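# Stow earphones in chest drawer and close it

## Task

Place the coiled earphones inside the small chest's drawer, which starts open, and afterwards push that drawer closed; the chest must still be standing upright at the end.

## Robot and tools

ROBOT. Two seven-joint Franka FR3 arms, left_arm and right_arm, each carrying a Robotiq 2F-140 parallel gripper and a wrist camera. The left gripper's fingers can fold at a hinge: a part held near the fingertip quarter of the pads is squeezed normally, but a part nearer the palm can be pulled in, held loosely or dropped, and a fingertip pushed against a surface folds easily, spoiling the next grip. The right gripper's fingers are rigid. Calibrated bases in the scene frame: left_arm at (-0.006, +0.462, +0.013) m, right_arm at (+0.002, -0.326, +0.013) m. A camera stand is fixed behind the arms.

FRAME. All printed hand poses and all offsets use the scene frame: origin at table-top height halfway between the nominal bases, +x outward over the table, +z up, +y toward the left_arm side (arm names do not match image left/right). Each gripper points its fingers along its own +z and closes along its own y. end_effector_position is the spot between the pads when shut; the fingertips extend about 33 mm past it for gaps up to 40 mm, only 9 mm when fully open. Printed poses may be off by a few centimetres.

ROW LAYOUT. Every motion command is a row of 18 numbers, each in [-1, 1], always covering both arms: left dx, dy, dz, rx, ry, rz, left gripper position, force_limit, speed, then the same nine for the right arm. The first six per arm are an offset (not a pose) from that arm's Hand target as it stood when the action or move began, along scene-frame axes; 1.0 equals 0.6 m for dx/dy/dz and 180 degrees for the rotation vector rx, ry, rz, which turns the hand about its Hand target position. Translations longer than 1.0 may be shortened. Sending zeros for all six re-requests the current Hand target. The three gripper numbers are absolute settings, not offsets; to leave a gripper alone, resend the values you last sent (0 is itself a command).

TOOLS.
execute_actions(actions, cameras): actions is a list of actions; each action is a table of up to 15 rows run at 1/30 s per row (0.5 s per action); a short table repeats its last row. All rows in one action count from the same start pose; the next action starts from the updated Hand target, so repeating an offset moves further. An empty list returns images and full status. cameras: list of names, ["all"], or [] for none.
move(target, speed, blend, blocking, cameras): target is one 18-number row or a list of up to 15 rows; every row is an offset from the Hand targets at the move's start, not from the previous row. Paths are straight, finish together, last 0.5 to 10 s, and ignore obstacles. speed is m/s (0.002 to 2, default 0.25), one value or one per target; turning is capped at twice that in rad/s and 2.5 rad/s. blend is a corner-rounding radius in metres per target (0 = stop at each). blocking=false returns after about 0.5 s while motion continues. The result adds a move: line with the ending (done, off_target, moving, held, fault) and limits (paced = pose clipped, held = steps withheld).
wait(seconds 0 to 10, cameras): lets time pass; a running move keeps going.
stop(cameras): brakes a running move; fingers continue.
zoom_image(camera, region [x0, y0, x1, y1] in image pixels, at most 504 by 504): enlarges part of the latest image of cam_head_left, cam_head_right, cam_high, cam_low, cam_left_wrist or cam_right_wrist.
clear_fault(arm, cameras): releases a torque or force fault on left_arm or right_arm after a result reported it.
read_manual(section): licence texts only.
finished_scene(scene): ends the scene (1 or 2) irreversibly; do it only when the earphones are in and the drawer shut.

MOTION. Each control step the command is clipped to 70 mm and 16 degrees from the measured pose; Hand target in results is the clipped last command. A hand may stop short; the next command, even zeros, re-asks, or send the remaining gap as an offset. A blocked arm keeps pressing until commanded back past its gripper. Large rotations can swing the elbow.

GRIPPER. position: +1 fully open (140 mm), about -0.8 pads touch, -1 closes until blocked. force_limit (-1 to +1): roughly 14 N to 58 N of pad force on narrow parts; faster closes squeeze harder. speed (-1 to +1): about 30 to 250 mm/s. Both start at +1. object_status: 0 moving, 1 blocked while opening, 2 blocked while closing (a grip), 3 reached target or pads met. Confirm 2 after closing. position_measured counts: 3 open, ~75 = 100 mm, 139 = 60 mm, 200 = 20 mm, 230 pads meet. To grip harder change position -1 to -0.98 after raising force_limit; to soften, open and close slowly.

RESULTS also give joint positions and torques, external joint torques, flange force along gripper axes (includes held weight, noisy), step readings of hand position, a 7x7 wrist depth grid per wrist camera in mm ('-' = no data), and camera calibration (K, distortion, T_world_to_cam) for projecting points.

LIMITS AND CAUTIONS. An arm halts on a torque fault (contact torque at joint limits 85 N m for the first four joints, 11 N m for the wrist joints), a force fault (85 N net, held weight included), a joint range overrun or overspeed; clear it with clear_fault, releasing the grip first if it pins the arm. Hot motors give MOTOR HOT, then a 30 to 60 s brake. Never let the grippers, housings or cameras of the two arms touch or press each other. Do not drop the earphones from height, release them while moving, knock the chest over, slam the drawer, hit fixed objects, or squeeze hard on a part still resting on something. Anything falling off the table fails the task. Loose objects may be nudged by outside pushes now and then.

Each tool is called by a JSON object that holds its "name" and its "arguments".

## Session

{"name": "execute_actions", "arguments": {"actions": []}}

Scene clock: 0.00 s.
left_arm: end_effector_position=(+0.1002, -0.1296, +0.1717) position_measured=3 object_status=3 end_effector_quat_wxyz=(+0.355, +0.762, +0.530, +0.108) | right_arm: end_effector_position=(+0.3525, -0.4838, +0.1494) position_measured=3 object_status=3 end_effector_quat_wxyz=(+0.000, +0.073, +0.991, -0.109)
Joint positions: left_arm=[-1.574 0.029 -0.004 -2.389 1.289 2.547 0.86] | right_arm=[-0.586 -0.443 0.315 -2.768 -0.117 2.392 1.496]
Joint velocities: within noise
Joint torques (N m): no reading
External joint torques (N m): no reading
Flange force (N): no reading
Wrist depth (mm): cam_left_wrist=[189 212 264 306 369 164 266 / 199 225 270 326 429 188 251 / 212 228 291 362 497 229 1617 / 222 130 318 446 548 132 1010 / - 119 352 446 - 124 104 / - 272 298 514 854 502 99 / - 255 249 300 2661 2554 -] | cam_right_wrist=[319 300 280 262 248 234 220 / 338 317 296 277 260 246 233 / 360 334 314 293 275 256 242 / 387 136 328 308 288 152 253 / - 107 351 327 304 131 97 / - 408 381 353 324 304 97 / - 448 408 371 343 320 -]
Hand target: left_arm +0.1002, -0.1296, +0.1717; +0.355, +0.762, +0.530, +0.108 | right_arm +0.3525, -0.4838, +0.1494; +0.000, +0.073, +0.991, -0.109
Tool commands: left_gripper/position=+1.0 left_gripper/force_limit=+1.0 left_gripper/speed=+1.0 right_gripper/position=+1.0 right_gripper/force_limit=+1.0 right_gripper/speed=+1.0

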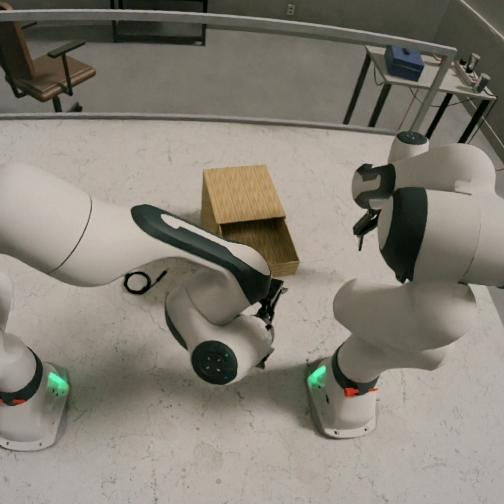

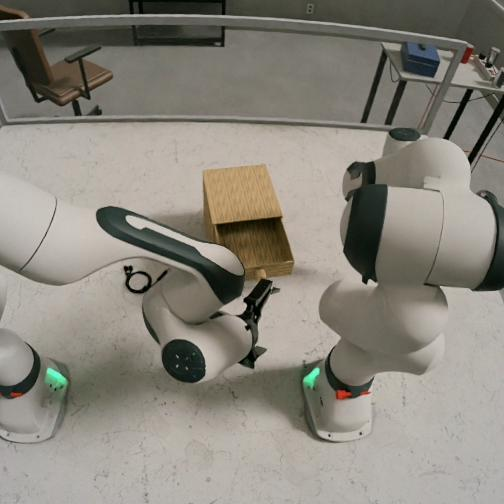

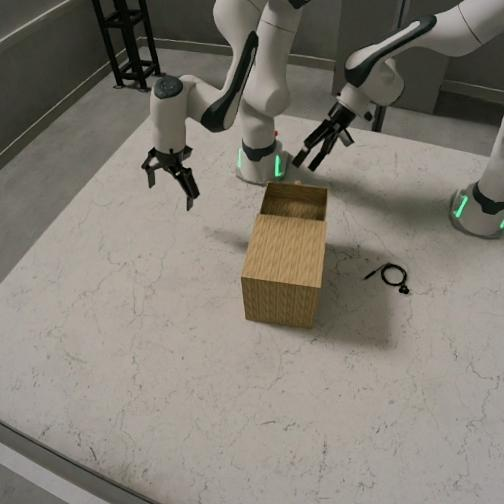

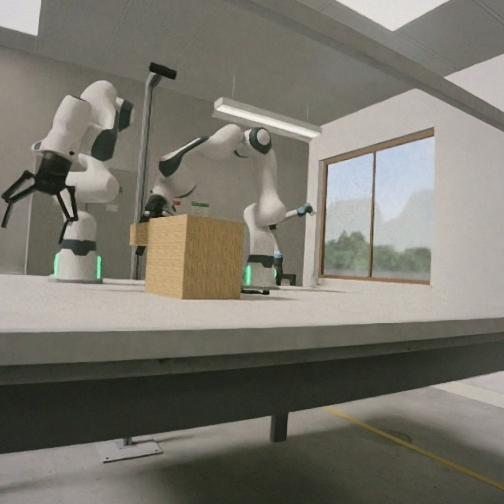

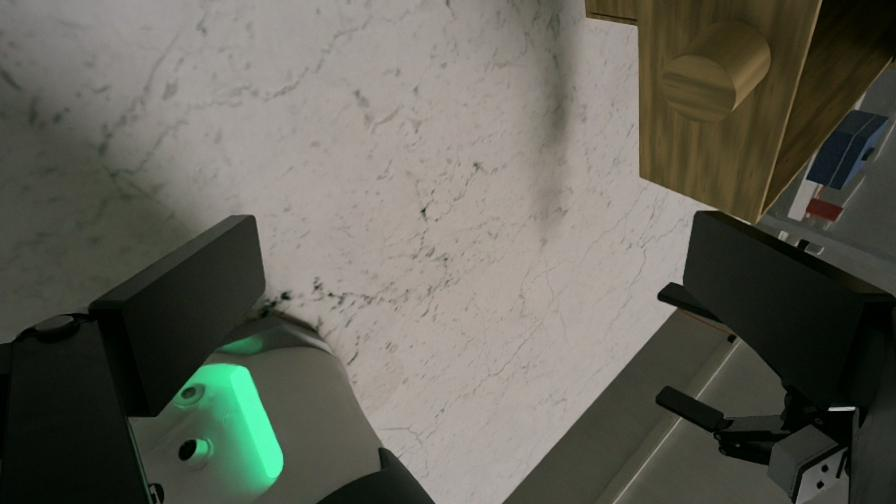

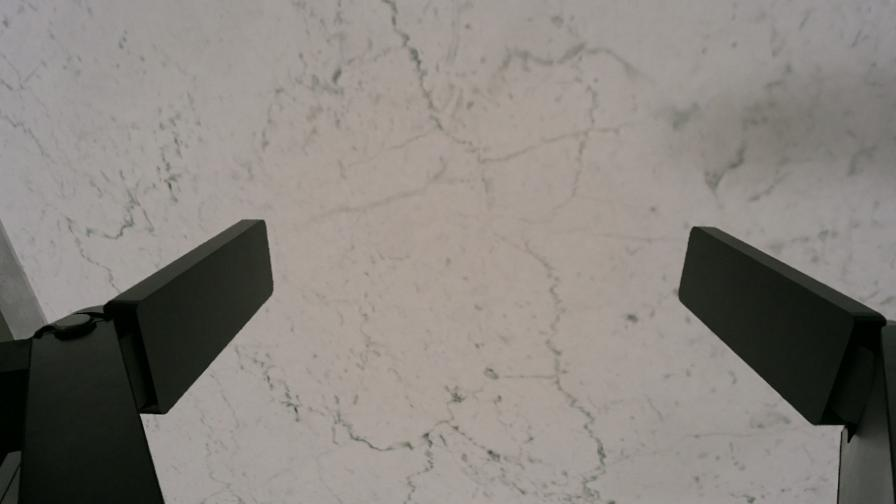

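{"name": "move", "arguments": {"target": [[0,0,0.333,0,0,0,1,1,1,0,0,0.35,0.0692,-0.005,0,1,1,1],[0.593,0.344,0.38,0,0,0.222,1,1,1,0,0,0.35,0.0692,-0.005,0,1,1,1]], "blend": [0.04,0]}}

{"name": "move", "arguments": {"target": [0.217,0.818,0.03,0,0,0.278,1,1,1,-0.07,0.5,0,0,0,0,1,1,1]}}

{"name": "move", "arguments": {"target": [0,0,0,0,0,0,1,1,1,0,0.62,0,0,0,0,1,1,1], "cameras": ["all"]}}

Scene clock: 64.70 s.
left_arm: end_effector_position=(+0.4558, +0.0766, +0.4004) position_measured=3 object_status=3 end_effector_quat_wxyz=(+0.299, +0.532, +0.761, +0.220) | right_arm: end_effector_position=(+0.3531, -0.4841, +0.3599) position_measured=3 object_status=3 end_effector_quat_wxyz=(+0.002, +0.075, +0.997, -0.002)
Joint positions: left_arm=[-1.33 -0.298 0.337 -2.188 0.911 2.165 1.384] | right_arm=[-0.486 -0.558 0.056 -2.287 0.028 1.735 1.269]
Joint velocities: left_arm=[-0.001 0 0.001 0.001 0.001 0 0.007] | right_arm=[within noise]
Joint torques (N m): left_arm=[-0.09 -19.66 -3.27 26.78 0.84 2.02 0.51] | right_arm=[-0.28 -11.99 -0.89 26.11 0.62 2.2 0.02]
External joint torques (N m): left_arm=[-0.11 1.24 0.1 1.23 -0.16 -0.01 0.46] | right_arm=[-0.16 0.7 0.59 1.53 -0.14 -0.28 0.02]
Flange force (N): left_arm=[-7.8 2.8 1.3] | right_arm=[-5.7 -0.9 -4.9]
Wrist depth (mm): cam_left_wrist=[359 404 462 575 781 2936 3499 / 362 414 511 631 2606 3361 2776 / 272 305 345 676 3317 3452 2746 / 233 137 333 - 3275 133 2606 / - 120 358 - 3702 125 104 / - 331 380 - 4404 - 99 / - 647 - 4120 2060 - -] | cam_right_wrist=[456 461 448 451 453 449 447 / 479 483 478 477 478 477 462 / 511 508 508 504 505 495 403 / 1598 136 530 535 533 141 421 / - 107 565 561 561 131 97 / - 614 605 599 592 - 97 / - 665 634 636 625 629 -]
Hand target: left_arm +0.4560, +0.0768, +0.3997; +0.297, +0.535, +0.759, +0.223 | right_arm +0.3525, -0.4838, +0.3594; +0.000, +0.073, +0.997, +0.000
Off the commanded pose: left_arm 0.001 m, 1 deg | right_arm 0.001 m, 0 deg.
move: done

Scene clock: 67.83 s.
left_arm: end_effector_position=(+0.5852, +0.5687, +0.4179) position_measured=3 object_status=3 end_effector_quat_wxyz=(+0.175, +0.161, +0.914, +0.328) | right_arm: end_effector_position=(+0.3114, -0.1851, +0.3588) position_measured=3 object_status=3 end_effector_quat_wxyz=(+0.000, +0.070, +0.998, -0.001)
Joint positions: left_arm=[-0.89 -0.383 0.679 -2.138 1.036 2.008 1.34] | right_arm=[-0.386 -0.868 0.555 -2.363 0.412 1.576 1.696]
Joint velocities: left_arm=[within noise] | right_arm=[0.001 0 0 0 0.001 -0.001 0.005]
Joint torques (N m): left_arm=[-0.41 -11.42 -7.43 25.82 1.11 2.27 0.52] | right_arm=[-0.8 -0.08 -11.26 23.42 1.03 2.19 0.32]
External joint torques (N m): left_arm=[-0.29 0.74 0.61 1.11 -0.27 0.33 0.46] | right_arm=[-0.78 -1.2 0.94 1.46 0.2 -0.26 0.32]
Flange force (N): left_arm=[-8.0 2.9 2.3] | right_arm=[-0.2 3.2 -3.3]
Wrist depth (mm): cam_left_wrist=[373 415 - 1878 2146 2221 1892 / 387 459 - - 2480 2480 1995 / - 491 542 - 2870 2870 2221 / - 130 - - 3406 133 110 / - 119 - 1714 1838 124 104 / - - 2480 1824 1485 - 99 / - - 2504 3317 - - -] | cam_right_wrist=[458 458 453 451 320 317 450 / 485 480 478 339 335 328 462 / 514 511 511 494 353 341 507 / 536 136 533 526 366 153 517 / - 107 567 560 315 131 97 / - 581 601 599 335 332 97 / - 649 646 634 360 353 -]
Hand target: left_arm +0.5862, +0.5676, +0.4177; +0.175, +0.164, +0.914, +0.328 | right_arm +0.3105, -0.1838, +0.3594; +0.000, +0.073, +0.997, +0.000
Off the commanded pose: left_arm 0.001 m, 0 deg | right_arm 0.002 m, 0 deg.
move: done

Scene clock: 70.70 s.
left_arm: end_effector_position=(+0.5854, +0.5682, +0.4175) position_measured=3 object_status=3 end_effector_quat_wxyz=(+0.175, +0.161, +0.914, +0.327) | right_arm: end_effector_position=(+0.3122, +0.1875, +0.3603) position_measured=3 object_status=3 end_effector_quat_wxyz=(+0.002, +0.071, +0.997, +0.000)
Joint positions: left_arm=[-0.893 -0.383 0.681 -2.138 1.036 2.008 1.34] | right_arm=[-0.936 -0.716 1.488 -1.546 0.713 1.502 2.292]
Joint velocities: left_arm=[within noise] | right_arm=[-0.001 0 0 0 -0.001 -0.001 0.006]
Joint torques (N m): left_arm=[-0.4 -11.67 -7.44 25.8 1.22 2.11 0.46] | right_arm=[-0.89 23.91 -19.97 19.02 1.05 2.23 0.41]
External joint torques (N m): left_arm=[-0.46 0.54 0.44 1 -0.17 0.18 0.4] | right_arm=[-0.78 -2.19 0.78 1.46 0.17 -0.24 0.41]
Flange force (N): left_arm=[-6.6 2.5 1.4] | right_arm=[-5.7 13.8 -3.9]
Wrist depth (mm): cam_left_wrist=[371 418 487 1878 2128 1851 1714 / 407 428 532 - 2433 2717 2027 / 415 460 538 - 2554 2746 2260 / 432 130 653 - - 133 - / - 119 - 1838 1738 124 104 / - 597 1995 1738 1411 - 99 / - 1995 2365 3041 2902 - -] | cam_right_wrist=[463 467 460 460 455 453 452 / 346 475 489 482 478 478 478 / 361 357 515 505 506 502 499 / 379 136 510 538 536 141 533 / - 107 454 572 572 130 97 / - 348 405 611 606 606 97 / - 371 381 651 656 649 -]
Hand target: left_arm +0.5862, +0.5676, +0.4177; +0.175, +0.164, +0.914, +0.328 | right_arm +0.3105, +0.1882, +0.3594; +0.000, +0.073, +0.997, +0.000
Off the commanded pose: left_arm 0.001 m, 0 deg | right_arm 0.002 m, 0 deg.
move: done
camera_calibration:
cam_left_wrist: T_world_to_cam=[[0.188358, 0.732937, 0.653701, -0.784963], [0.687407, -0.573777, 0.445255, -0.261369], [0.701422, 0.365491, -0.611901, -0.220695], [0, 0, 0, 1]] pos_world=[0.482321, 0.506023, 0.494464]
cam_right_wrist: T_world_to_cam=[[0.115261, 0.993085, -0.0222799, -0.205032], [0.938229, -0.101473, 0.330802, -0.387848], [0.326254, -0.0590322, -0.943437, 0.39138], [0, 0, 0, 1]] pos_world=[0.259833, 0.187363, 0.492975]

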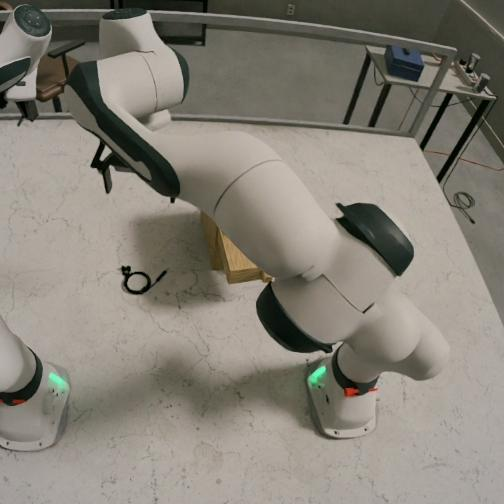

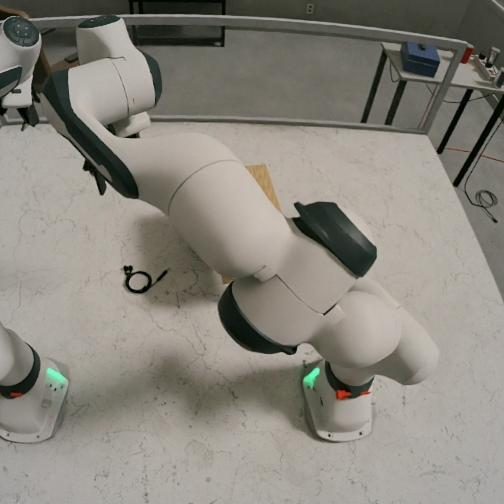

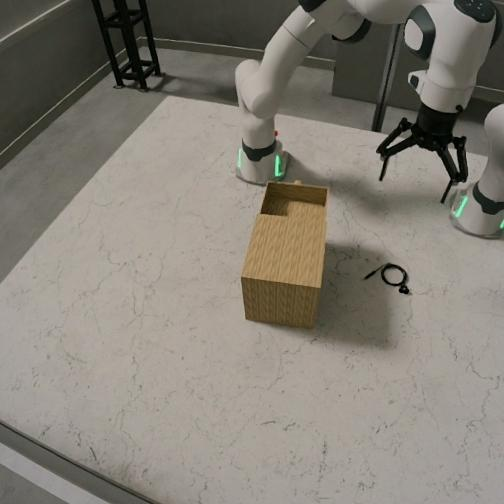

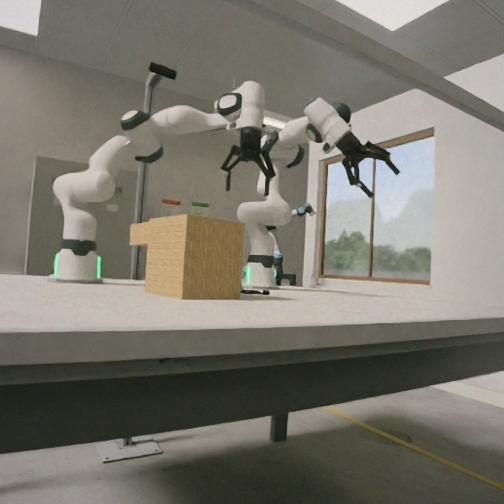

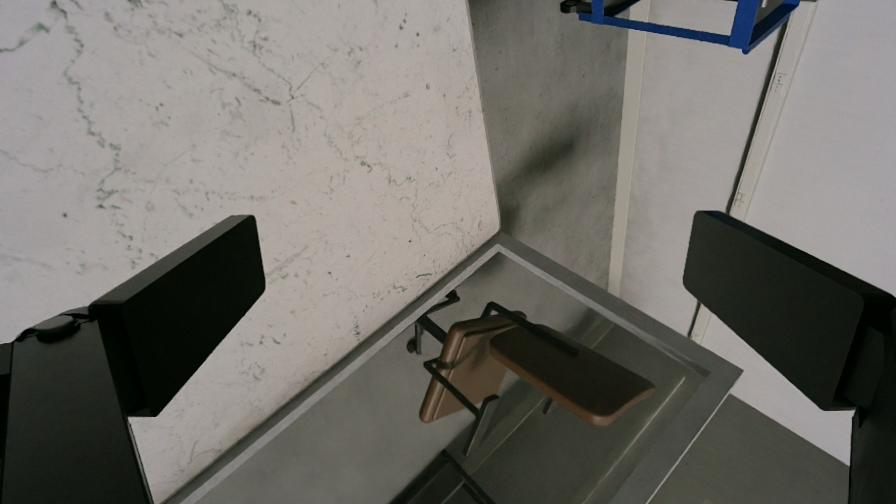

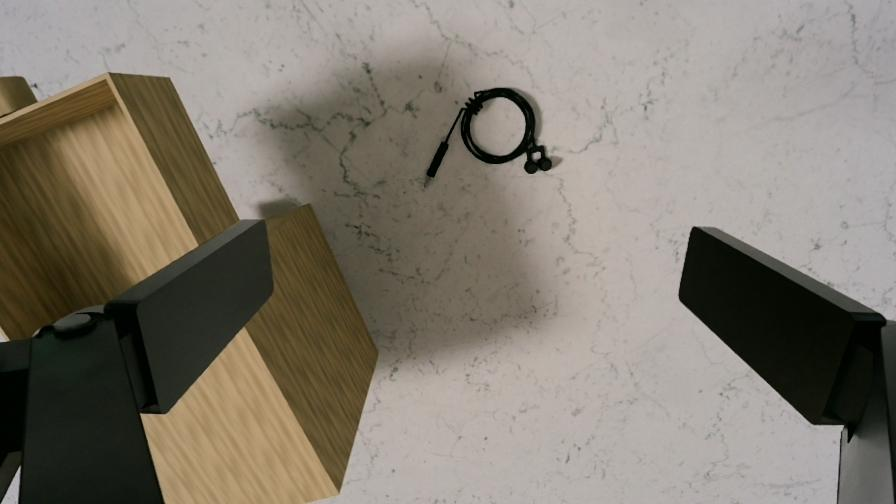

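{"name": "move", "arguments": {"target": [0,0,0,0,0,0,1,1,1,-0.031,0.123,-0.432,0,0,0,-0.29,1,1], "cameras": ["cam_right_wrist","cam_head_left"]}}

Scene clock: 100.30 s.
left_arm: end_effector_position=(+0.5854, +0.5681, +0.4175) position_measured=3 object_status=3 end_effector_quat_wxyz=(+0.175, +0.161, +0.914, +0.327) | right_arm: end_effector_position=(+0.2914, +0.2603, +0.1006) position_measured=165 object_status=3 end_effector_quat_wxyz=(-0.001, +0.075, +0.997, -0.002)
Joint positions: left_arm=[-0.893 -0.383 0.681 -2.138 1.036 2.008 1.34] | right_arm=[-1.042 -1.003 1.855 -1.707 1.014 1.879 2.279]
Joint velocities: left_arm=[within noise] | right_arm=[0 0.001 0.001 -0.001 0 0.004 0]
Joint torques (N m): left_arm=[-0.39 -11.71 -7.44 25.78 1.21 2.12 0.48] | right_arm=[-0.87 35.27 -25.54 15.56 1.01 2.65 -0.02]
External joint torques (N m): left_arm=[-0.37 0.4 0.5 1.08 -0.17 0.19 0.42] | right_arm=[-0.75 -2.07 0.72 1.48 0.17 0.2 -0.02]
Flange force (N): left_arm=[-6.4 2.7 1.3] | right_arm=[-4.8 11.4 3.2]
Wrist depth (mm): cam_left_wrist=[370 422 512 611 2165 2241 1965 / 388 - - 751 2689 - - / 416 470 - 749 2633 2970 - / 432 130 594 - 3275 132 - / - 119 - 1965 1680 124 104 / - 582 2902 1824 1511 - 99 / - 2260 2504 3275 2838 - -] | cam_right_wrist=[220 220 219 218 217 216 215 / 232 231 230 230 227 227 226 / 244 247 243 242 240 240 239 / 260 258 253 253 155 254 251 / 275 90 89 270 127 95 266 / - 70 - 288 - 69 - / - 71 - 308 - - 71]
Hand target: left_arm +0.5862, +0.5676, +0.4177; +0.175, +0.164, +0.914, +0.328 | right_arm +0.2919, +0.2620, +0.1002; +0.000, +0.073, +0.997, +0.000
Off the commanded pose: left_arm 0.001 m, 0 deg | right_arm 0.002 m, 0 deg.
move: done
camera_calibration:
cam_right_wrist: T_world_to_cam=[[0.124183, 0.991853, -0.0283879, -0.282449], [0.939008, -0.108224, 0.326423, -0.27306], [0.320691, -0.0671927, -0.944798, 0.16135], [0, 0, 0, 1]] pos_world=[0.239737, 0.261437, 0.233558]
Images, in order (width x height): cam_head_left 504x504, cam_right_wrist 896x504.

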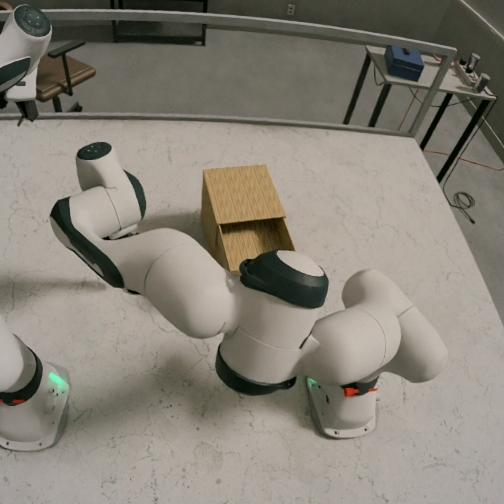

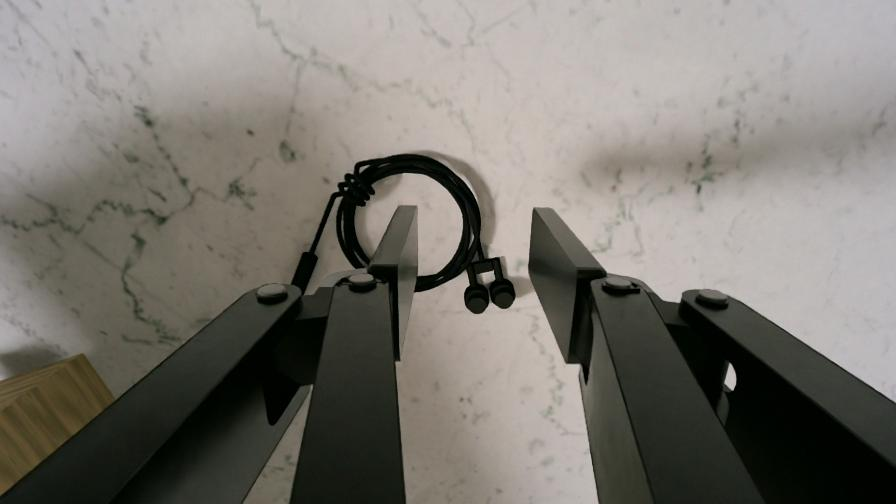

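{"name": "move", "arguments": {"target": [[0,0,0,0,0,0,1,1,1,0,-0.002,-0.085,0,0,0,-0.29,-1,-1],[0,0,0,0,0,0,1,1,1,0,-0.002,-0.104,0,0,0,-0.29,-1,-1]], "speed": [0.1,0.03], "cameras": ["cam_right_wrist","cam_low"]}}

Scene clock: 118.30 s.
left_arm: end_effector_position=(+0.5854, +0.5681, +0.4175) position_measured=3 object_status=3 end_effector_quat_wxyz=(+0.175, +0.161, +0.914, +0.327) | right_arm: end_effector_position=(+0.2910, +0.2605, +0.0390) position_measured=165 object_status=3 end_effector_quat_wxyz=(-0.001, +0.074, +0.997, -0.002)
Joint positions: left_arm=[-0.893 -0.383 0.681 -2.138 1.036 2.008 1.34] | right_arm=[-1.077 -1.066 1.945 -1.724 1.083 1.969 2.251]
Joint velocities: left_arm=[within noise] | right_arm=[0 0 0 0 0.001 0.004 0]
Joint torques (N m): left_arm=[-0.35 -11.75 -7.48 25.8 1.2 2.1 0.46] | right_arm=[-0.84 36.82 -25.89 14.02 1.01 2.7 -0.06]
External joint torques (N m): left_arm=[-0.31 0.37 0.51 1.04 -0.18 0.16 0.4] | right_arm=[-0.79 -2.14 0.54 1.04 0.19 0.26 -0.06]
Flange force (N): left_arm=[-6.1 2.7 1.2] | right_arm=[-4.2 8.9 4.4]
Wrist depth (mm): cam_left_wrist=[373 426 - 2480 2165 - 1892 / 392 448 531 - 2580 - - / 419 474 598 760 3041 2807 2529 / 437 130 669 791 3361 132 2322 / - 120 - 1714 1703 124 104 / - 611 2410 1692 1557 1548 99 / - - 2529 3077 - 584 -] | cam_right_wrist=[164 162 162 161 161 160 159 / 172 171 172 170 169 169 168 / 181 181 179 177 178 177 176 / 191 191 186 184 184 187 186 / 204 90 89 197 128 95 196 / - 70 - 213 - 69 - / - 71 - 228 - - 71]
Hand target: left_arm +0.5862, +0.5676, +0.4177; +0.175, +0.164, +0.914, +0.328 | right_arm +0.2919, +0.2608, +0.0378; +0.000, +0.073, +0.997, +0.000
Off the commanded pose: left_arm 0.001 m, 0 deg | right_arm 0.002 m, 0 deg.
move: done
camera_calibration:
cam_right_wrist: T_world_to_cam=[[0.122613, 0.992098, -0.0265913, -0.284051], [0.939115, -0.107316, 0.326415, -0.252848], [0.320982, -0.0649952, -0.944852, 0.102641], [0, 0, 0, 1]] pos_world=[0.239336, 0.261343, 0.171961]
Images, in order (width x height): cam_low 504x504, cam_right_wrist 896x504.

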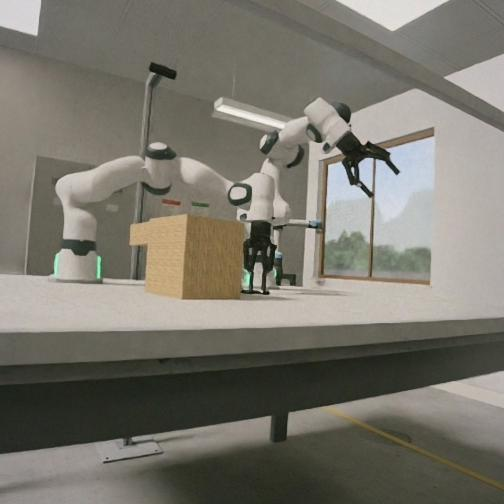

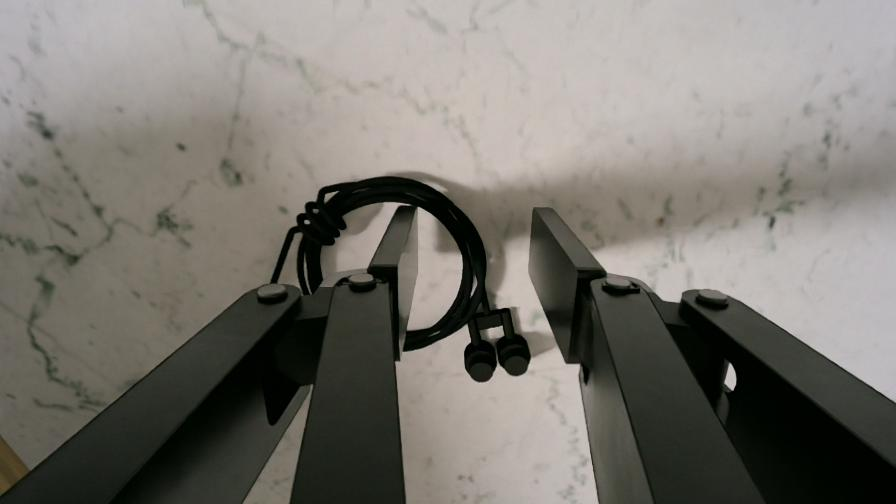

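{"name": "move", "arguments": {"target": [[0,0,0,0,0,0,1,1,1,0,0,-0.005,0,0,0,-0.29,-1,-1],[0,0,0,0,0,0,1,1,1,0,0,-0.005,0,0,0,-1,-0.5,-1]], "speed": 0.03}}

{"name": "wait", "arguments": {"seconds": 1.5, "cameras": ["cam_right_wrist"]}}

Scene clock: 128.30 s.
left_arm: end_effector_position=(+0.5854, +0.5681, +0.4175) position_measured=3 object_status=3 end_effector_quat_wxyz=(+0.175, +0.161, +0.914, +0.327) | right_arm: end_effector_position=(+0.2911, +0.2609, +0.0360) position_measured=230 object_status=0 end_effector_quat_wxyz=(+0.000, +0.074, +0.997, -0.001)
Joint positions: left_arm=[-0.893 -0.383 0.681 -2.138 1.036 2.008 1.34] | right_arm=[-1.08 -1.066 1.953 -1.724 1.085 1.976 2.25]
Joint torques (N m): left_arm=[-0.39 -11.71 -7.48 25.83 1.23 2.08 0.44] | right_arm=[-0.88 37.07 -25.85 14.05 0.72 2.7 -0.06]
External joint torques (N m): left_arm=[-0.46 0.51 0.4 1 -0.16 0.15 0.38] | right_arm=[-0.91 -1.94 0.43 1.04 -0.1 0.26 -0.06]
Flange force (N): left_arm=[-6.4 2.4 1.2] | right_arm=[-4.4 8.9 3.8]
Wrist depth (mm): cam_left_wrist=[368 421 483 613 2183 2202 1680 / 395 440 555 2165 2633 2480 2221 / 413 - 604 829 2838 2776 2060 / 429 130 - 774 3361 132 110 / - 119 - 1703 1762 133 104 / - 604 2387 1749 1485 640 99 / - 1980 2580 3275 - - -] | cam_right_wrist=[161 160 159 159 159 157 157 / 169 168 169 167 167 166 165 / 178 178 175 174 175 174 173 / 189 188 187 181 185 184 184 / 200 200 - 93 95 193 194 / 213 - 68 - 68 68 205 / - - 71 - - 71 -]
Hand target: left_arm +0.5862, +0.5676, +0.4177; +0.175, +0.164, +0.914, +0.328 | right_arm +0.2919, +0.2608, +0.0348; +0.000, +0.073, +0.997, +0.000
Off the commanded pose: left_arm 0.001 m, 0 deg | right_arm 0.001 m, 0 deg.
move: done

Scene clock: 129.80 s.
left_arm: end_effector_position=(+0.5854, +0.5681, +0.4175) position_measured=3 object_status=3 end_effector_quat_wxyz=(+0.175, +0.161, +0.914, +0.327) | right_arm: end_effector_position=(+0.2911, +0.2609, +0.0360) position_measured=230 object_status=3 end_effector_quat_wxyz=(+0.000, +0.074, +0.997, -0.001)
Joint positions: left_arm=[-0.893 -0.383 0.681 -2.138 1.036 2.008 1.34] | right_arm=[-1.08 -1.066 1.953 -1.724 1.085 1.976 2.25]
Joint torques (N m): left_arm=[-0.39 -11.72 -7.42 25.83 1.21 2.09 0.46] | right_arm=[-0.86 37.08 -25.88 13.99 0.73 2.7 -0.04]
External joint torques (N m): left_arm=[-0.45 0.44 0.46 1.06 -0.18 0.16 0.4] | right_arm=[-0.73 -1.91 0.47 1.06 -0.08 0.25 -0.04]
Flange force (N): left_arm=[-6.5 2.6 1.2] | right_arm=[-4.0 8.6 3.7]
Wrist depth (mm): cam_left_wrist=[373 424 - 2183 2202 2410 - / - - 519 - 2433 - 2060 / 412 471 571 - 2902 3317 - / - 130 610 - 3041 133 - / - 119 - 1824 1617 124 104 / - - 2387 1824 1476 - 99 / - - 2480 3041 - - -] | cam_right_wrist=[160 160 159 159 158 157 157 / 168 169 169 167 166 166 165 / 178 177 175 174 175 175 173 / 188 188 187 182 185 184 184 / 201 199 97 93 95 194 194 / 212 - 69 - 68 69 205 / - - 71 - - 71 -]
Hand target: left_arm +0.5862, +0.5676, +0.4177; +0.175, +0.164, +0.914, +0.328 | right_arm +0.2919, +0.2608, +0.0348; +0.000, +0.073, +0.997, +0.000
Tool commands: left_gripper/position=+1.0 left_gripper/force_limit=+1.0 left_gripper/speed=+1.0 right_gripper/position=-1.0 right_gripper/force_limit=-0.5 right_gripper/speed=-1.0
Off the commanded pose: left_arm 0.001 m, 0 deg | right_arm 0.001 m, 0 deg.
wait: 1.50 s; at rest by 0.17 s
camera_calibration:
cam_right_wrist: T_world_to_cam=[[0.121999, 0.992205, -0.0254066, -0.284413], [0.939083, -0.107105, 0.326577, -0.251922], [0.32131, -0.063701, -0.944829, 0.0994012], [0, 0, 0, 1]] pos_world=[0.239335, 0.261546, 0.168963]
Images, in order (width x height): cam_right_wrist 896x504.

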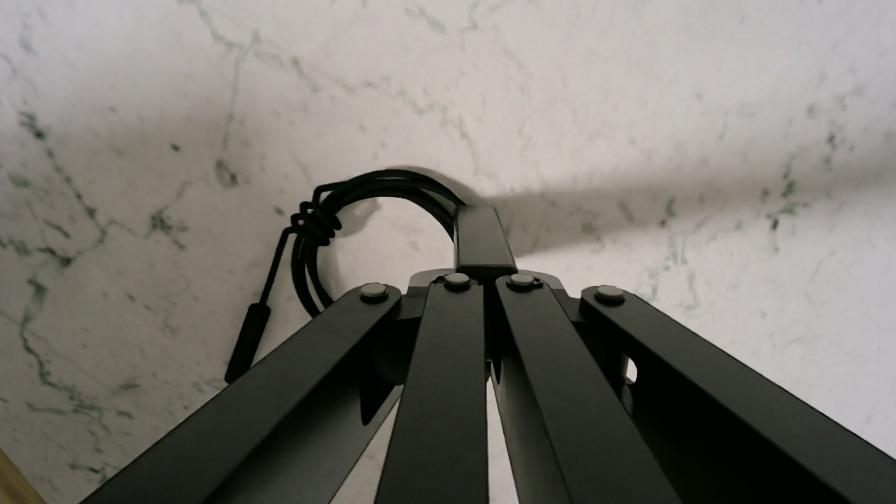

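{"name": "move", "arguments": {"target": [[0,0,0,0,0,0,1,1,1,0,-0.0,0,0,0,0,-0.4,-1,0],[0,0,0,0,0,0,1,1,1,0,-0.003,-0.01,0,0,0,-0.4,-1,-1]], "speed": 0.02, "cameras": ["cam_right_wrist"]}}

Scene clock: 136.73 s.
left_arm: end_effector_position=(+0.5854, +0.5681, +0.4175) position_measured=3 object_status=3 end_effector_quat_wxyz=(+0.175, +0.161, +0.914, +0.327) | right_arm: end_effector_position=(+0.2910, +0.2596, +0.0310) position_measured=179 object_status=3 end_effector_quat_wxyz=(+0.000, +0.074, +0.997, -0.001)
Joint positions: left_arm=[-0.893 -0.383 0.681 -2.138 1.036 2.008 1.34] | right_arm=[-1.082 -1.068 1.961 -1.73 1.089 1.987 2.245]
Joint torques (N m): left_arm=[-0.45 -11.74 -7.48 25.78 1.23 2.1 0.5] | right_arm=[-1.03 36.27 -25.27 13.32 0.99 2.88 -0.03]
External joint torques (N m): left_arm=[-0.48 0.45 0.43 1.04 -0.15 0.17 0.44] | right_arm=[-0.97 -2.78 1.06 0.4 0.18 0.43 -0.03]
Flange force (N): left_arm=[-6.5 2.6 1.2] | right_arm=[-4.1 7.7 6.3]
Wrist depth (mm): cam_left_wrist=[- 442 497 620 2165 - 2111 / 392 437 - 706 2554 2260 2077 / 415 483 617 700 2838 - 2202 / 438 130 - - 3406 133 - / - 120 - 1774 1749 125 104 / - 624 2011 1838 1468 635 99 / - 645 2456 3317 - - -] | cam_right_wrist=[156 155 154 155 153 153 152 / 164 163 163 162 161 161 160 / 173 172 169 170 170 169 169 / 183 183 180 177 168 179 178 / 195 190 88 188 98 95 190 / - 67 76 204 - 74 196 / - 70 - 218 - 71 -]
Hand target: left_arm +0.5862, +0.5676, +0.4177; +0.175, +0.164, +0.914, +0.328 | right_arm +0.2919, +0.2590, +0.0288; +0.000, +0.073, +0.997, +0.000
Off the commanded pose: left_arm 0.001 m, 0 deg | right_arm 0.002 m, 0 deg.
move: done
camera_calibration:
cam_right_wrist: T_world_to_cam=[[0.121492, 0.992274, -0.02514, -0.283083], [0.939083, -0.106702, 0.326707, -0.250438], [0.3215, -0.063301, -0.944791, 0.0943707], [0, 0, 0, 1]] pos_world=[0.239235, 0.260147, 0.163864]
Images, in order (width x height): cam_right_wrist 896x504.

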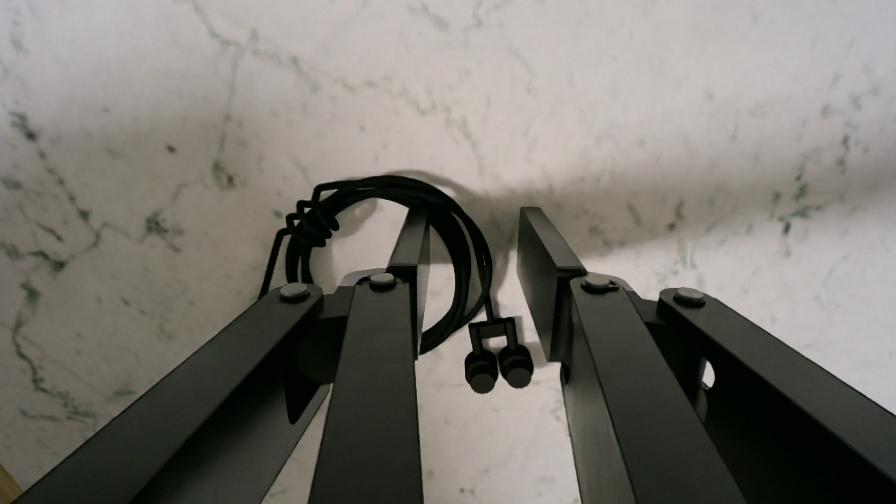

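{"name": "move", "arguments": {"target": [0,0,0,0,0,0,1,1,1,0,0,0,0,0,0,-1,-0.5,-1]}}

{"name": "wait", "arguments": {"seconds": 1, "cameras": ["cam_right_wrist"]}}

Scene clock: 144.50 s.
left_arm: end_effector_position=(+0.5854, +0.5681, +0.4175) position_measured=3 object_status=3 end_effector_quat_wxyz=(+0.175, +0.161, +0.914, +0.327) | right_arm: end_effector_position=(+0.2921, +0.2594, +0.0317) position_measured=224 object_status=0 end_effector_quat_wxyz=(+0.000, +0.074, +0.997, +0.000)
Joint positions: left_arm=[-0.893 -0.383 0.681 -2.138 1.036 2.008 1.34] | right_arm=[-1.082 -1.068 1.959 -1.73 1.089 1.987 2.245]
Joint torques (N m): left_arm=[-0.41 -11.74 -7.42 25.78 1.23 2.08 0.48] | right_arm=[-0.69 34.82 -23.37 13.31 1.17 2.83 -0.07]
External joint torques (N m): left_arm=[-0.46 0.53 0.48 0.93 -0.16 0.15 0.42] | right_arm=[-0.69 -4.28 3.03 0.32 0.36 0.36 -0.07]
Flange force (N): left_arm=[-6.4 2.5 1.4] | right_arm=[-4.6 10.3 10.9]
Wrist depth (mm): cam_left_wrist=[378 424 482 604 2202 2111 1950 / 398 437 - 2183 2456 2077 2094 / 409 - - - 2870 - 2146 / - 130 679 - 3361 132 2202 / - 120 - 1762 1648 124 104 / - - 2529 1838 1460 - 99 / - - 2480 3233 - - -] | cam_right_wrist=[156 155 155 155 154 153 153 / 164 164 163 163 162 161 161 / 173 173 170 170 171 170 170 / 184 183 181 177 179 180 179 / 196 195 91 85 95 189 190 / 205 - 71 - 68 69 200 / - - 70 - - 69 -]
Hand target: left_arm +0.5862, +0.5676, +0.4177; +0.175, +0.164, +0.914, +0.328 | right_arm +0.2919, +0.2590, +0.0288; +0.000, +0.073, +0.997, +0.000
Off the commanded pose: left_arm 0.001 m, 0 deg | right_arm 0.003 m, 0 deg.
move: done

Scene clock: 145.50 s.
left_arm: end_effector_position=(+0.5854, +0.5681, +0.4175) position_measured=3 object_status=3 end_effector_quat_wxyz=(+0.175, +0.161, +0.914, +0.327) | right_arm: end_effector_position=(+0.2921, +0.2594, +0.0317) position_measured=224 object_status=2 end_effector_quat_wxyz=(+0.000, +0.074, +0.997, +0.000)
Joint positions: left_arm=[-0.893 -0.383 0.681 -2.138 1.036 2.008 1.34] | right_arm=[-1.082 -1.068 1.959 -1.73 1.089 1.987 2.245]
Joint torques (N m): left_arm=[-0.4 -11.77 -7.48 25.78 1.22 2.11 0.45] | right_arm=[-0.69 34.75 -23.44 13.35 1.17 2.8 -0.04]
External joint torques (N m): left_arm=[-0.4 0.52 0.49 0.92 -0.17 0.17 0.39] | right_arm=[-0.41 -4.33 3.06 0.52 0.37 0.33 -0.04]
Flange force (N): left_arm=[-6.3 2.4 1.4] | right_arm=[-4.2 10.7 10.8]
Wrist depth (mm): cam_left_wrist=[385 418 504 1838 2146 2146 2011 / 393 442 541 - - 2480 1906 / - 477 - - 3041 - 2077 / - 130 632 - 3499 132 - / - 119 724 1774 1617 124 104 / - - 2343 1786 1511 - 99 / - - 2936 3597 - - -] | cam_right_wrist=[156 155 155 155 155 153 153 / 164 164 164 163 162 161 161 / 174 173 170 170 171 170 170 / 183 183 181 178 180 180 179 / 196 195 95 85 95 189 190 / 205 - 71 - 69 69 200 / - - 70 - - 69 -]
Hand target: left_arm +0.5862, +0.5676, +0.4177; +0.175, +0.164, +0.914, +0.328 | right_arm +0.2919, +0.2590, +0.0288; +0.000, +0.073, +0.997, +0.000
Tool commands: left_gripper/position=+1.0 left_gripper/force_limit=+1.0 left_gripper/speed=+1.0 right_gripper/position=-1.0 right_gripper/force_limit=-0.5 right_gripper/speed=-1.0
Off the commanded pose: left_arm 0.001 m, 0 deg | right_arm 0.003 m, 0 deg.
wait: 1.00 s; at rest by 0.17 s
camera_calibration:
cam_right_wrist: T_world_to_cam=[[0.121989, 0.992237, -0.0241897, -0.283257], [0.938606, -0.107403, 0.327848, -0.251489], [0.322704, -0.0626983, -0.944421, 0.094099], [0, 0, 0, 1]] pos_world=[0.240237, 0.259948, 0.164467]
Images, in order (width x height): cam_right_wrist 896x504.

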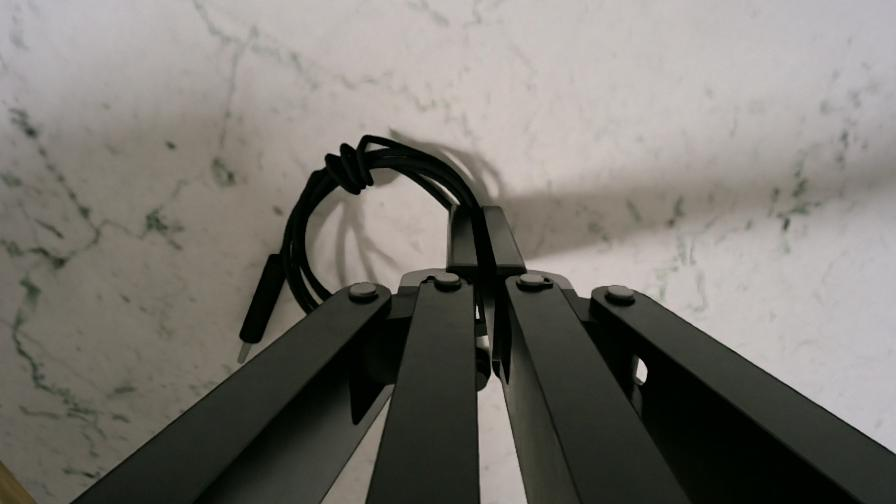

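{"name": "move", "arguments": {"target": [[0,0,0,0,0,0,1,1,1,0,0,0.06,0,0,0,-1,-0.5,-1],[0,0,0,0,0,0,1,1,1,-0.0,0,0.54,0,0,0,-1,-0.5,-1],[0,0,0,0,0,0,1,1,1,0.012,-0.545,0.54,0,0,0,-1,-0.5,-1]], "speed": [0.06,0.25,0.25], "blend": [0.02,0.05,0], "cameras": ["all"]}}

Scene clock: 158.23 s.
left_arm: end_effector_position=(+0.5854, +0.5681, +0.4175) position_measured=3 object_status=3 end_effector_quat_wxyz=(+0.175, +0.161, +0.914, +0.327) | right_arm: end_effector_position=(+0.2979, -0.0668, +0.3530) position_measured=224 object_status=2 end_effector_quat_wxyz=(-0.001, +0.076, +0.997, +0.000)
Joint positions: left_arm=[-0.893 -0.383 0.681 -2.138 1.036 2.008 1.34] | right_arm=[-0.348 -0.817 0.759 -2.245 0.526 1.583 1.934]
Joint velocities: left_arm=[within noise] | right_arm=[-0.002 0 0 0 0 0 -0.007]
Joint torques (N m): left_arm=[-0.41 -11.77 -7.51 25.85 1.22 2.11 0.53] | right_arm=[-0.1 3.41 -15.66 21.55 0.34 2.71 -0.08]
External joint torques (N m): left_arm=[-0.26 0.34 0.61 1.07 -0.17 0.15 0.47] | right_arm=[-0.17 0.19 0.01 0.68 -0.53 0.26 -0.08]
Flange force (N): left_arm=[-6.2 3.0 1.3] | right_arm=[-2.6 1.3 -1.7]
Wrist depth (mm): cam_left_wrist=[370 409 - 1878 2111 1878 1824 / 387 451 - 652 2433 - - / 414 468 563 765 2936 2746 - / 434 130 631 801 3317 132 - / - 119 706 1762 1738 124 104 / - 614 2221 1838 1502 - 99 / - 669 2410 3077 - - -] | cam_right_wrist=[454 457 448 446 444 445 447 / 478 478 465 330 469 465 468 / 501 505 322 346 483 492 491 / 535 533 364 122 362 524 515 / 564 555 90 85 95 541 547 / 591 - 71 - 68 69 581 / - - 70 - - 69 -]
Hand target: left_arm +0.5862, +0.5676, +0.4177; +0.175, +0.164, +0.914, +0.328 | right_arm +0.2991, -0.0680, +0.3528; +0.000, +0.073, +0.997, +0.000
Off the commanded pose: left_arm 0.001 m, 0 deg | right_arm 0.002 m, 0 deg.
move: done; blend cut to 0.018 m at target 1
camera_calibration:
cam_left_wrist: T_world_to_cam=[[0.188358, 0.732937, 0.653701, -0.784963], [0.687407, -0.573777, 0.445255, -0.261369], [0.701422, 0.365491, -0.611901, -0.220695], [0, 0, 0, 1]] pos_world=[0.482321, 0.506023, 0.494464]
cam_right_wrist: T_world_to_cam=[[0.125443, 0.991822, -0.0235279, 0.046258], [0.938848, -0.111011, 0.325946, -0.396902], [0.320669, -0.0629767, -0.945095, 0.376055], [0, 0, 0, 1]] pos_world=[0.246239, -0.0662574, 0.485865]

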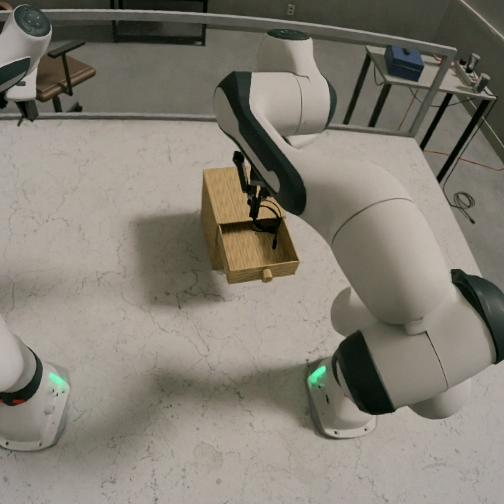

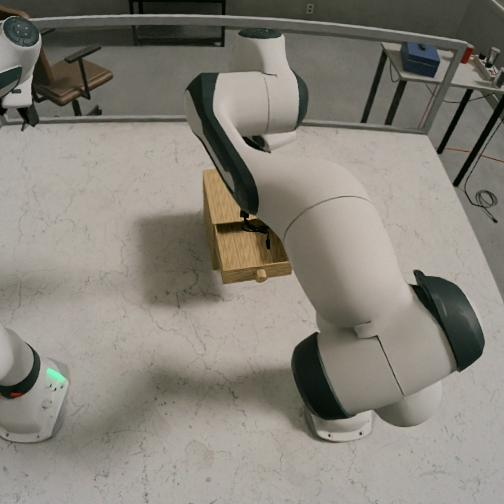

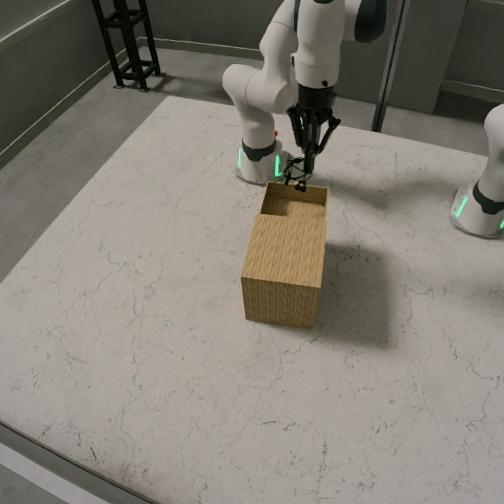

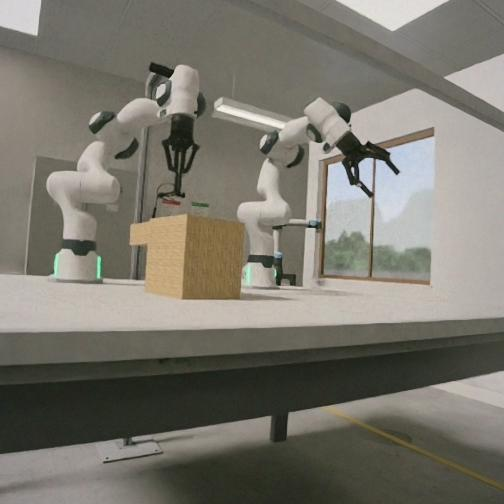

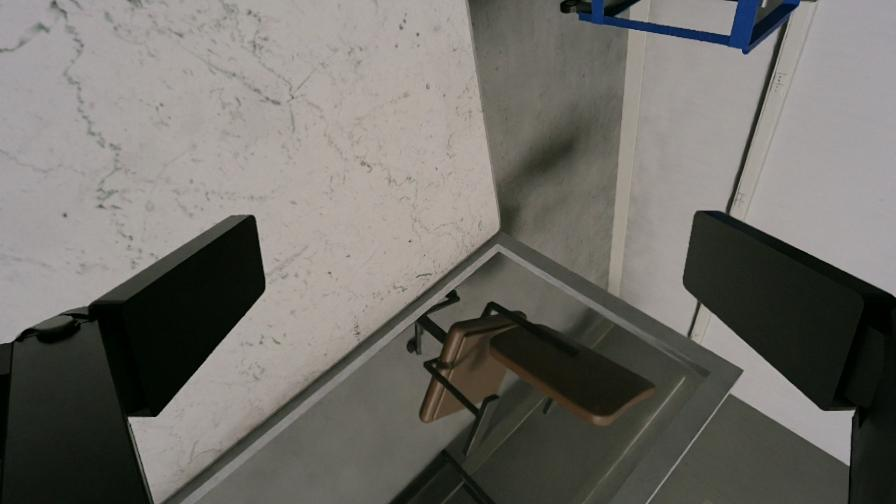

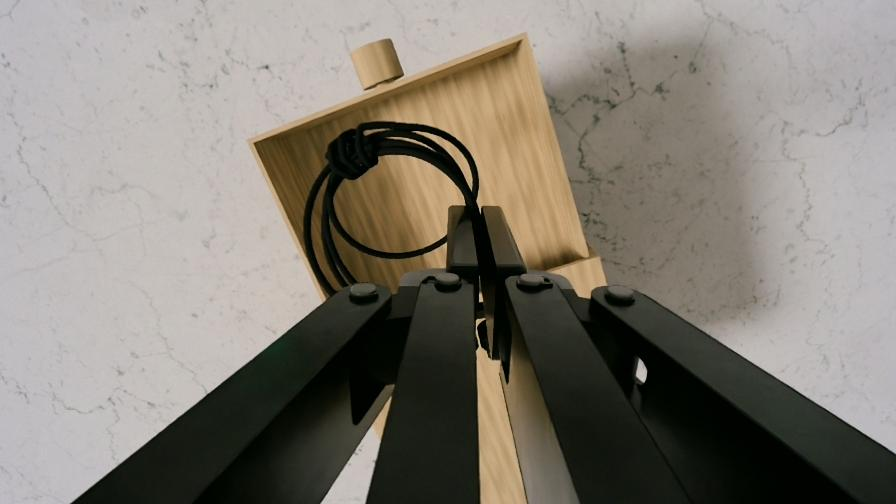

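{"name": "move", "arguments": {"target": [[0,0,0,0,0,0,1,1,1,-0.017,0,-0.16,0,0,0,-1,-0.5,-1],[0,0,0,0,0,0,1,1,1,-0.017,0,-0.25,0,0,0,-1,-0.5,-1]], "speed": [0.2,0.05], "blend": [0.02,0], "cameras": ["cam_right_wrist","cam_high","cam_low"]}}

Scene clock: 178.43 s.
left_arm: end_effector_position=(+0.5854, +0.5681, +0.4175) position_measured=3 object_status=3 end_effector_quat_wxyz=(+0.175, +0.161, +0.914, +0.327) | right_arm: end_effector_position=(+0.2884, -0.0686, +0.2037) position_measured=224 object_status=2 end_effector_quat_wxyz=(+0.000, +0.075, +0.997, -0.002)
Joint positions: left_arm=[-0.893 -0.383 0.681 -2.138 1.036 2.008 1.34] | right_arm=[-0.316 -0.83 0.962 -2.572 0.696 1.918 1.887]
Joint velocities: left_arm=[within noise] | right_arm=[0.001 0.001 0.002 0.002 0 0.004 -0.002]
Joint torques (N m): left_arm=[-0.4 -11.71 -7.5 25.83 1.22 2.11 0.48] | right_arm=[-0.42 3.67 -15.61 20.27 0.92 2.7 -0.09]
External joint torques (N m): left_arm=[-0.38 0.45 0.45 1.1 -0.16 0.18 0.42] | right_arm=[-0.36 0.13 0.58 0.72 0.12 0.25 -0.09]
Flange force (N): left_arm=[-6.6 2.7 1.2] | right_arm=[-3.4 3.4 1.1]
Wrist depth (mm): cam_left_wrist=[389 413 503 1892 2165 2606 1892 / 393 437 594 2410 2529 - 1980 / - 450 584 747 2870 - 2365 / - 130 - 824 3597 132 2504 / - 119 - 1714 1692 124 104 / - 643 2011 1811 1494 - 99 / - 655 2529 2870 - - -] | cam_right_wrist=[316 311 140 308 147 306 307 / 332 331 138 187 183 322 321 / 344 197 194 196 192 340 336 / 154 195 205 146 203 356 357 / 389 176 91 85 95 376 374 / 414 - 72 - 68 69 396 / - - 69 - - 69 -]
Hand target: left_arm +0.5862, +0.5676, +0.4177; +0.175, +0.164, +0.914, +0.328 | right_arm +0.2889, -0.0680, +0.2028; +0.000, +0.073, +0.997, +0.000
Off the commanded pose: left_arm 0.001 m, 0 deg | right_arm 0.001 m, 0 deg.
move: done
camera_calibration:
cam_right_wrist: T_world_to_cam=[[0.123278, 0.992003, -0.0270666, 0.0470552], [0.938645, -0.107708, 0.327636, -0.339677], [0.322101, -0.0657964, -0.944416, 0.237182], [0, 0, 0, 1]] pos_world=[0.236638, -0.067659, 0.336563]
Images, in order (width x height): cam_high 504x504, cam_low 504x504, cam_right_wrist 896x504.

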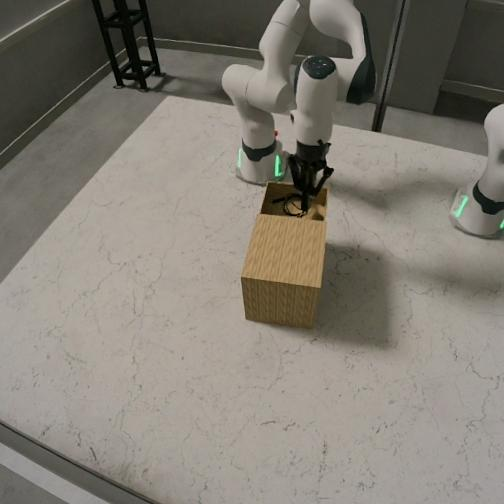

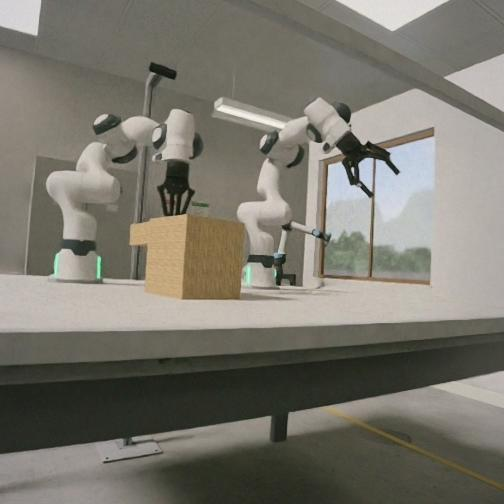

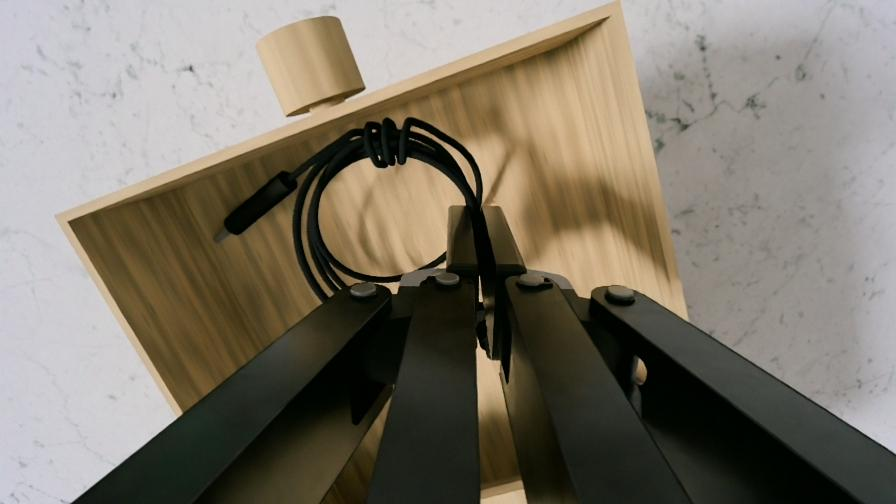

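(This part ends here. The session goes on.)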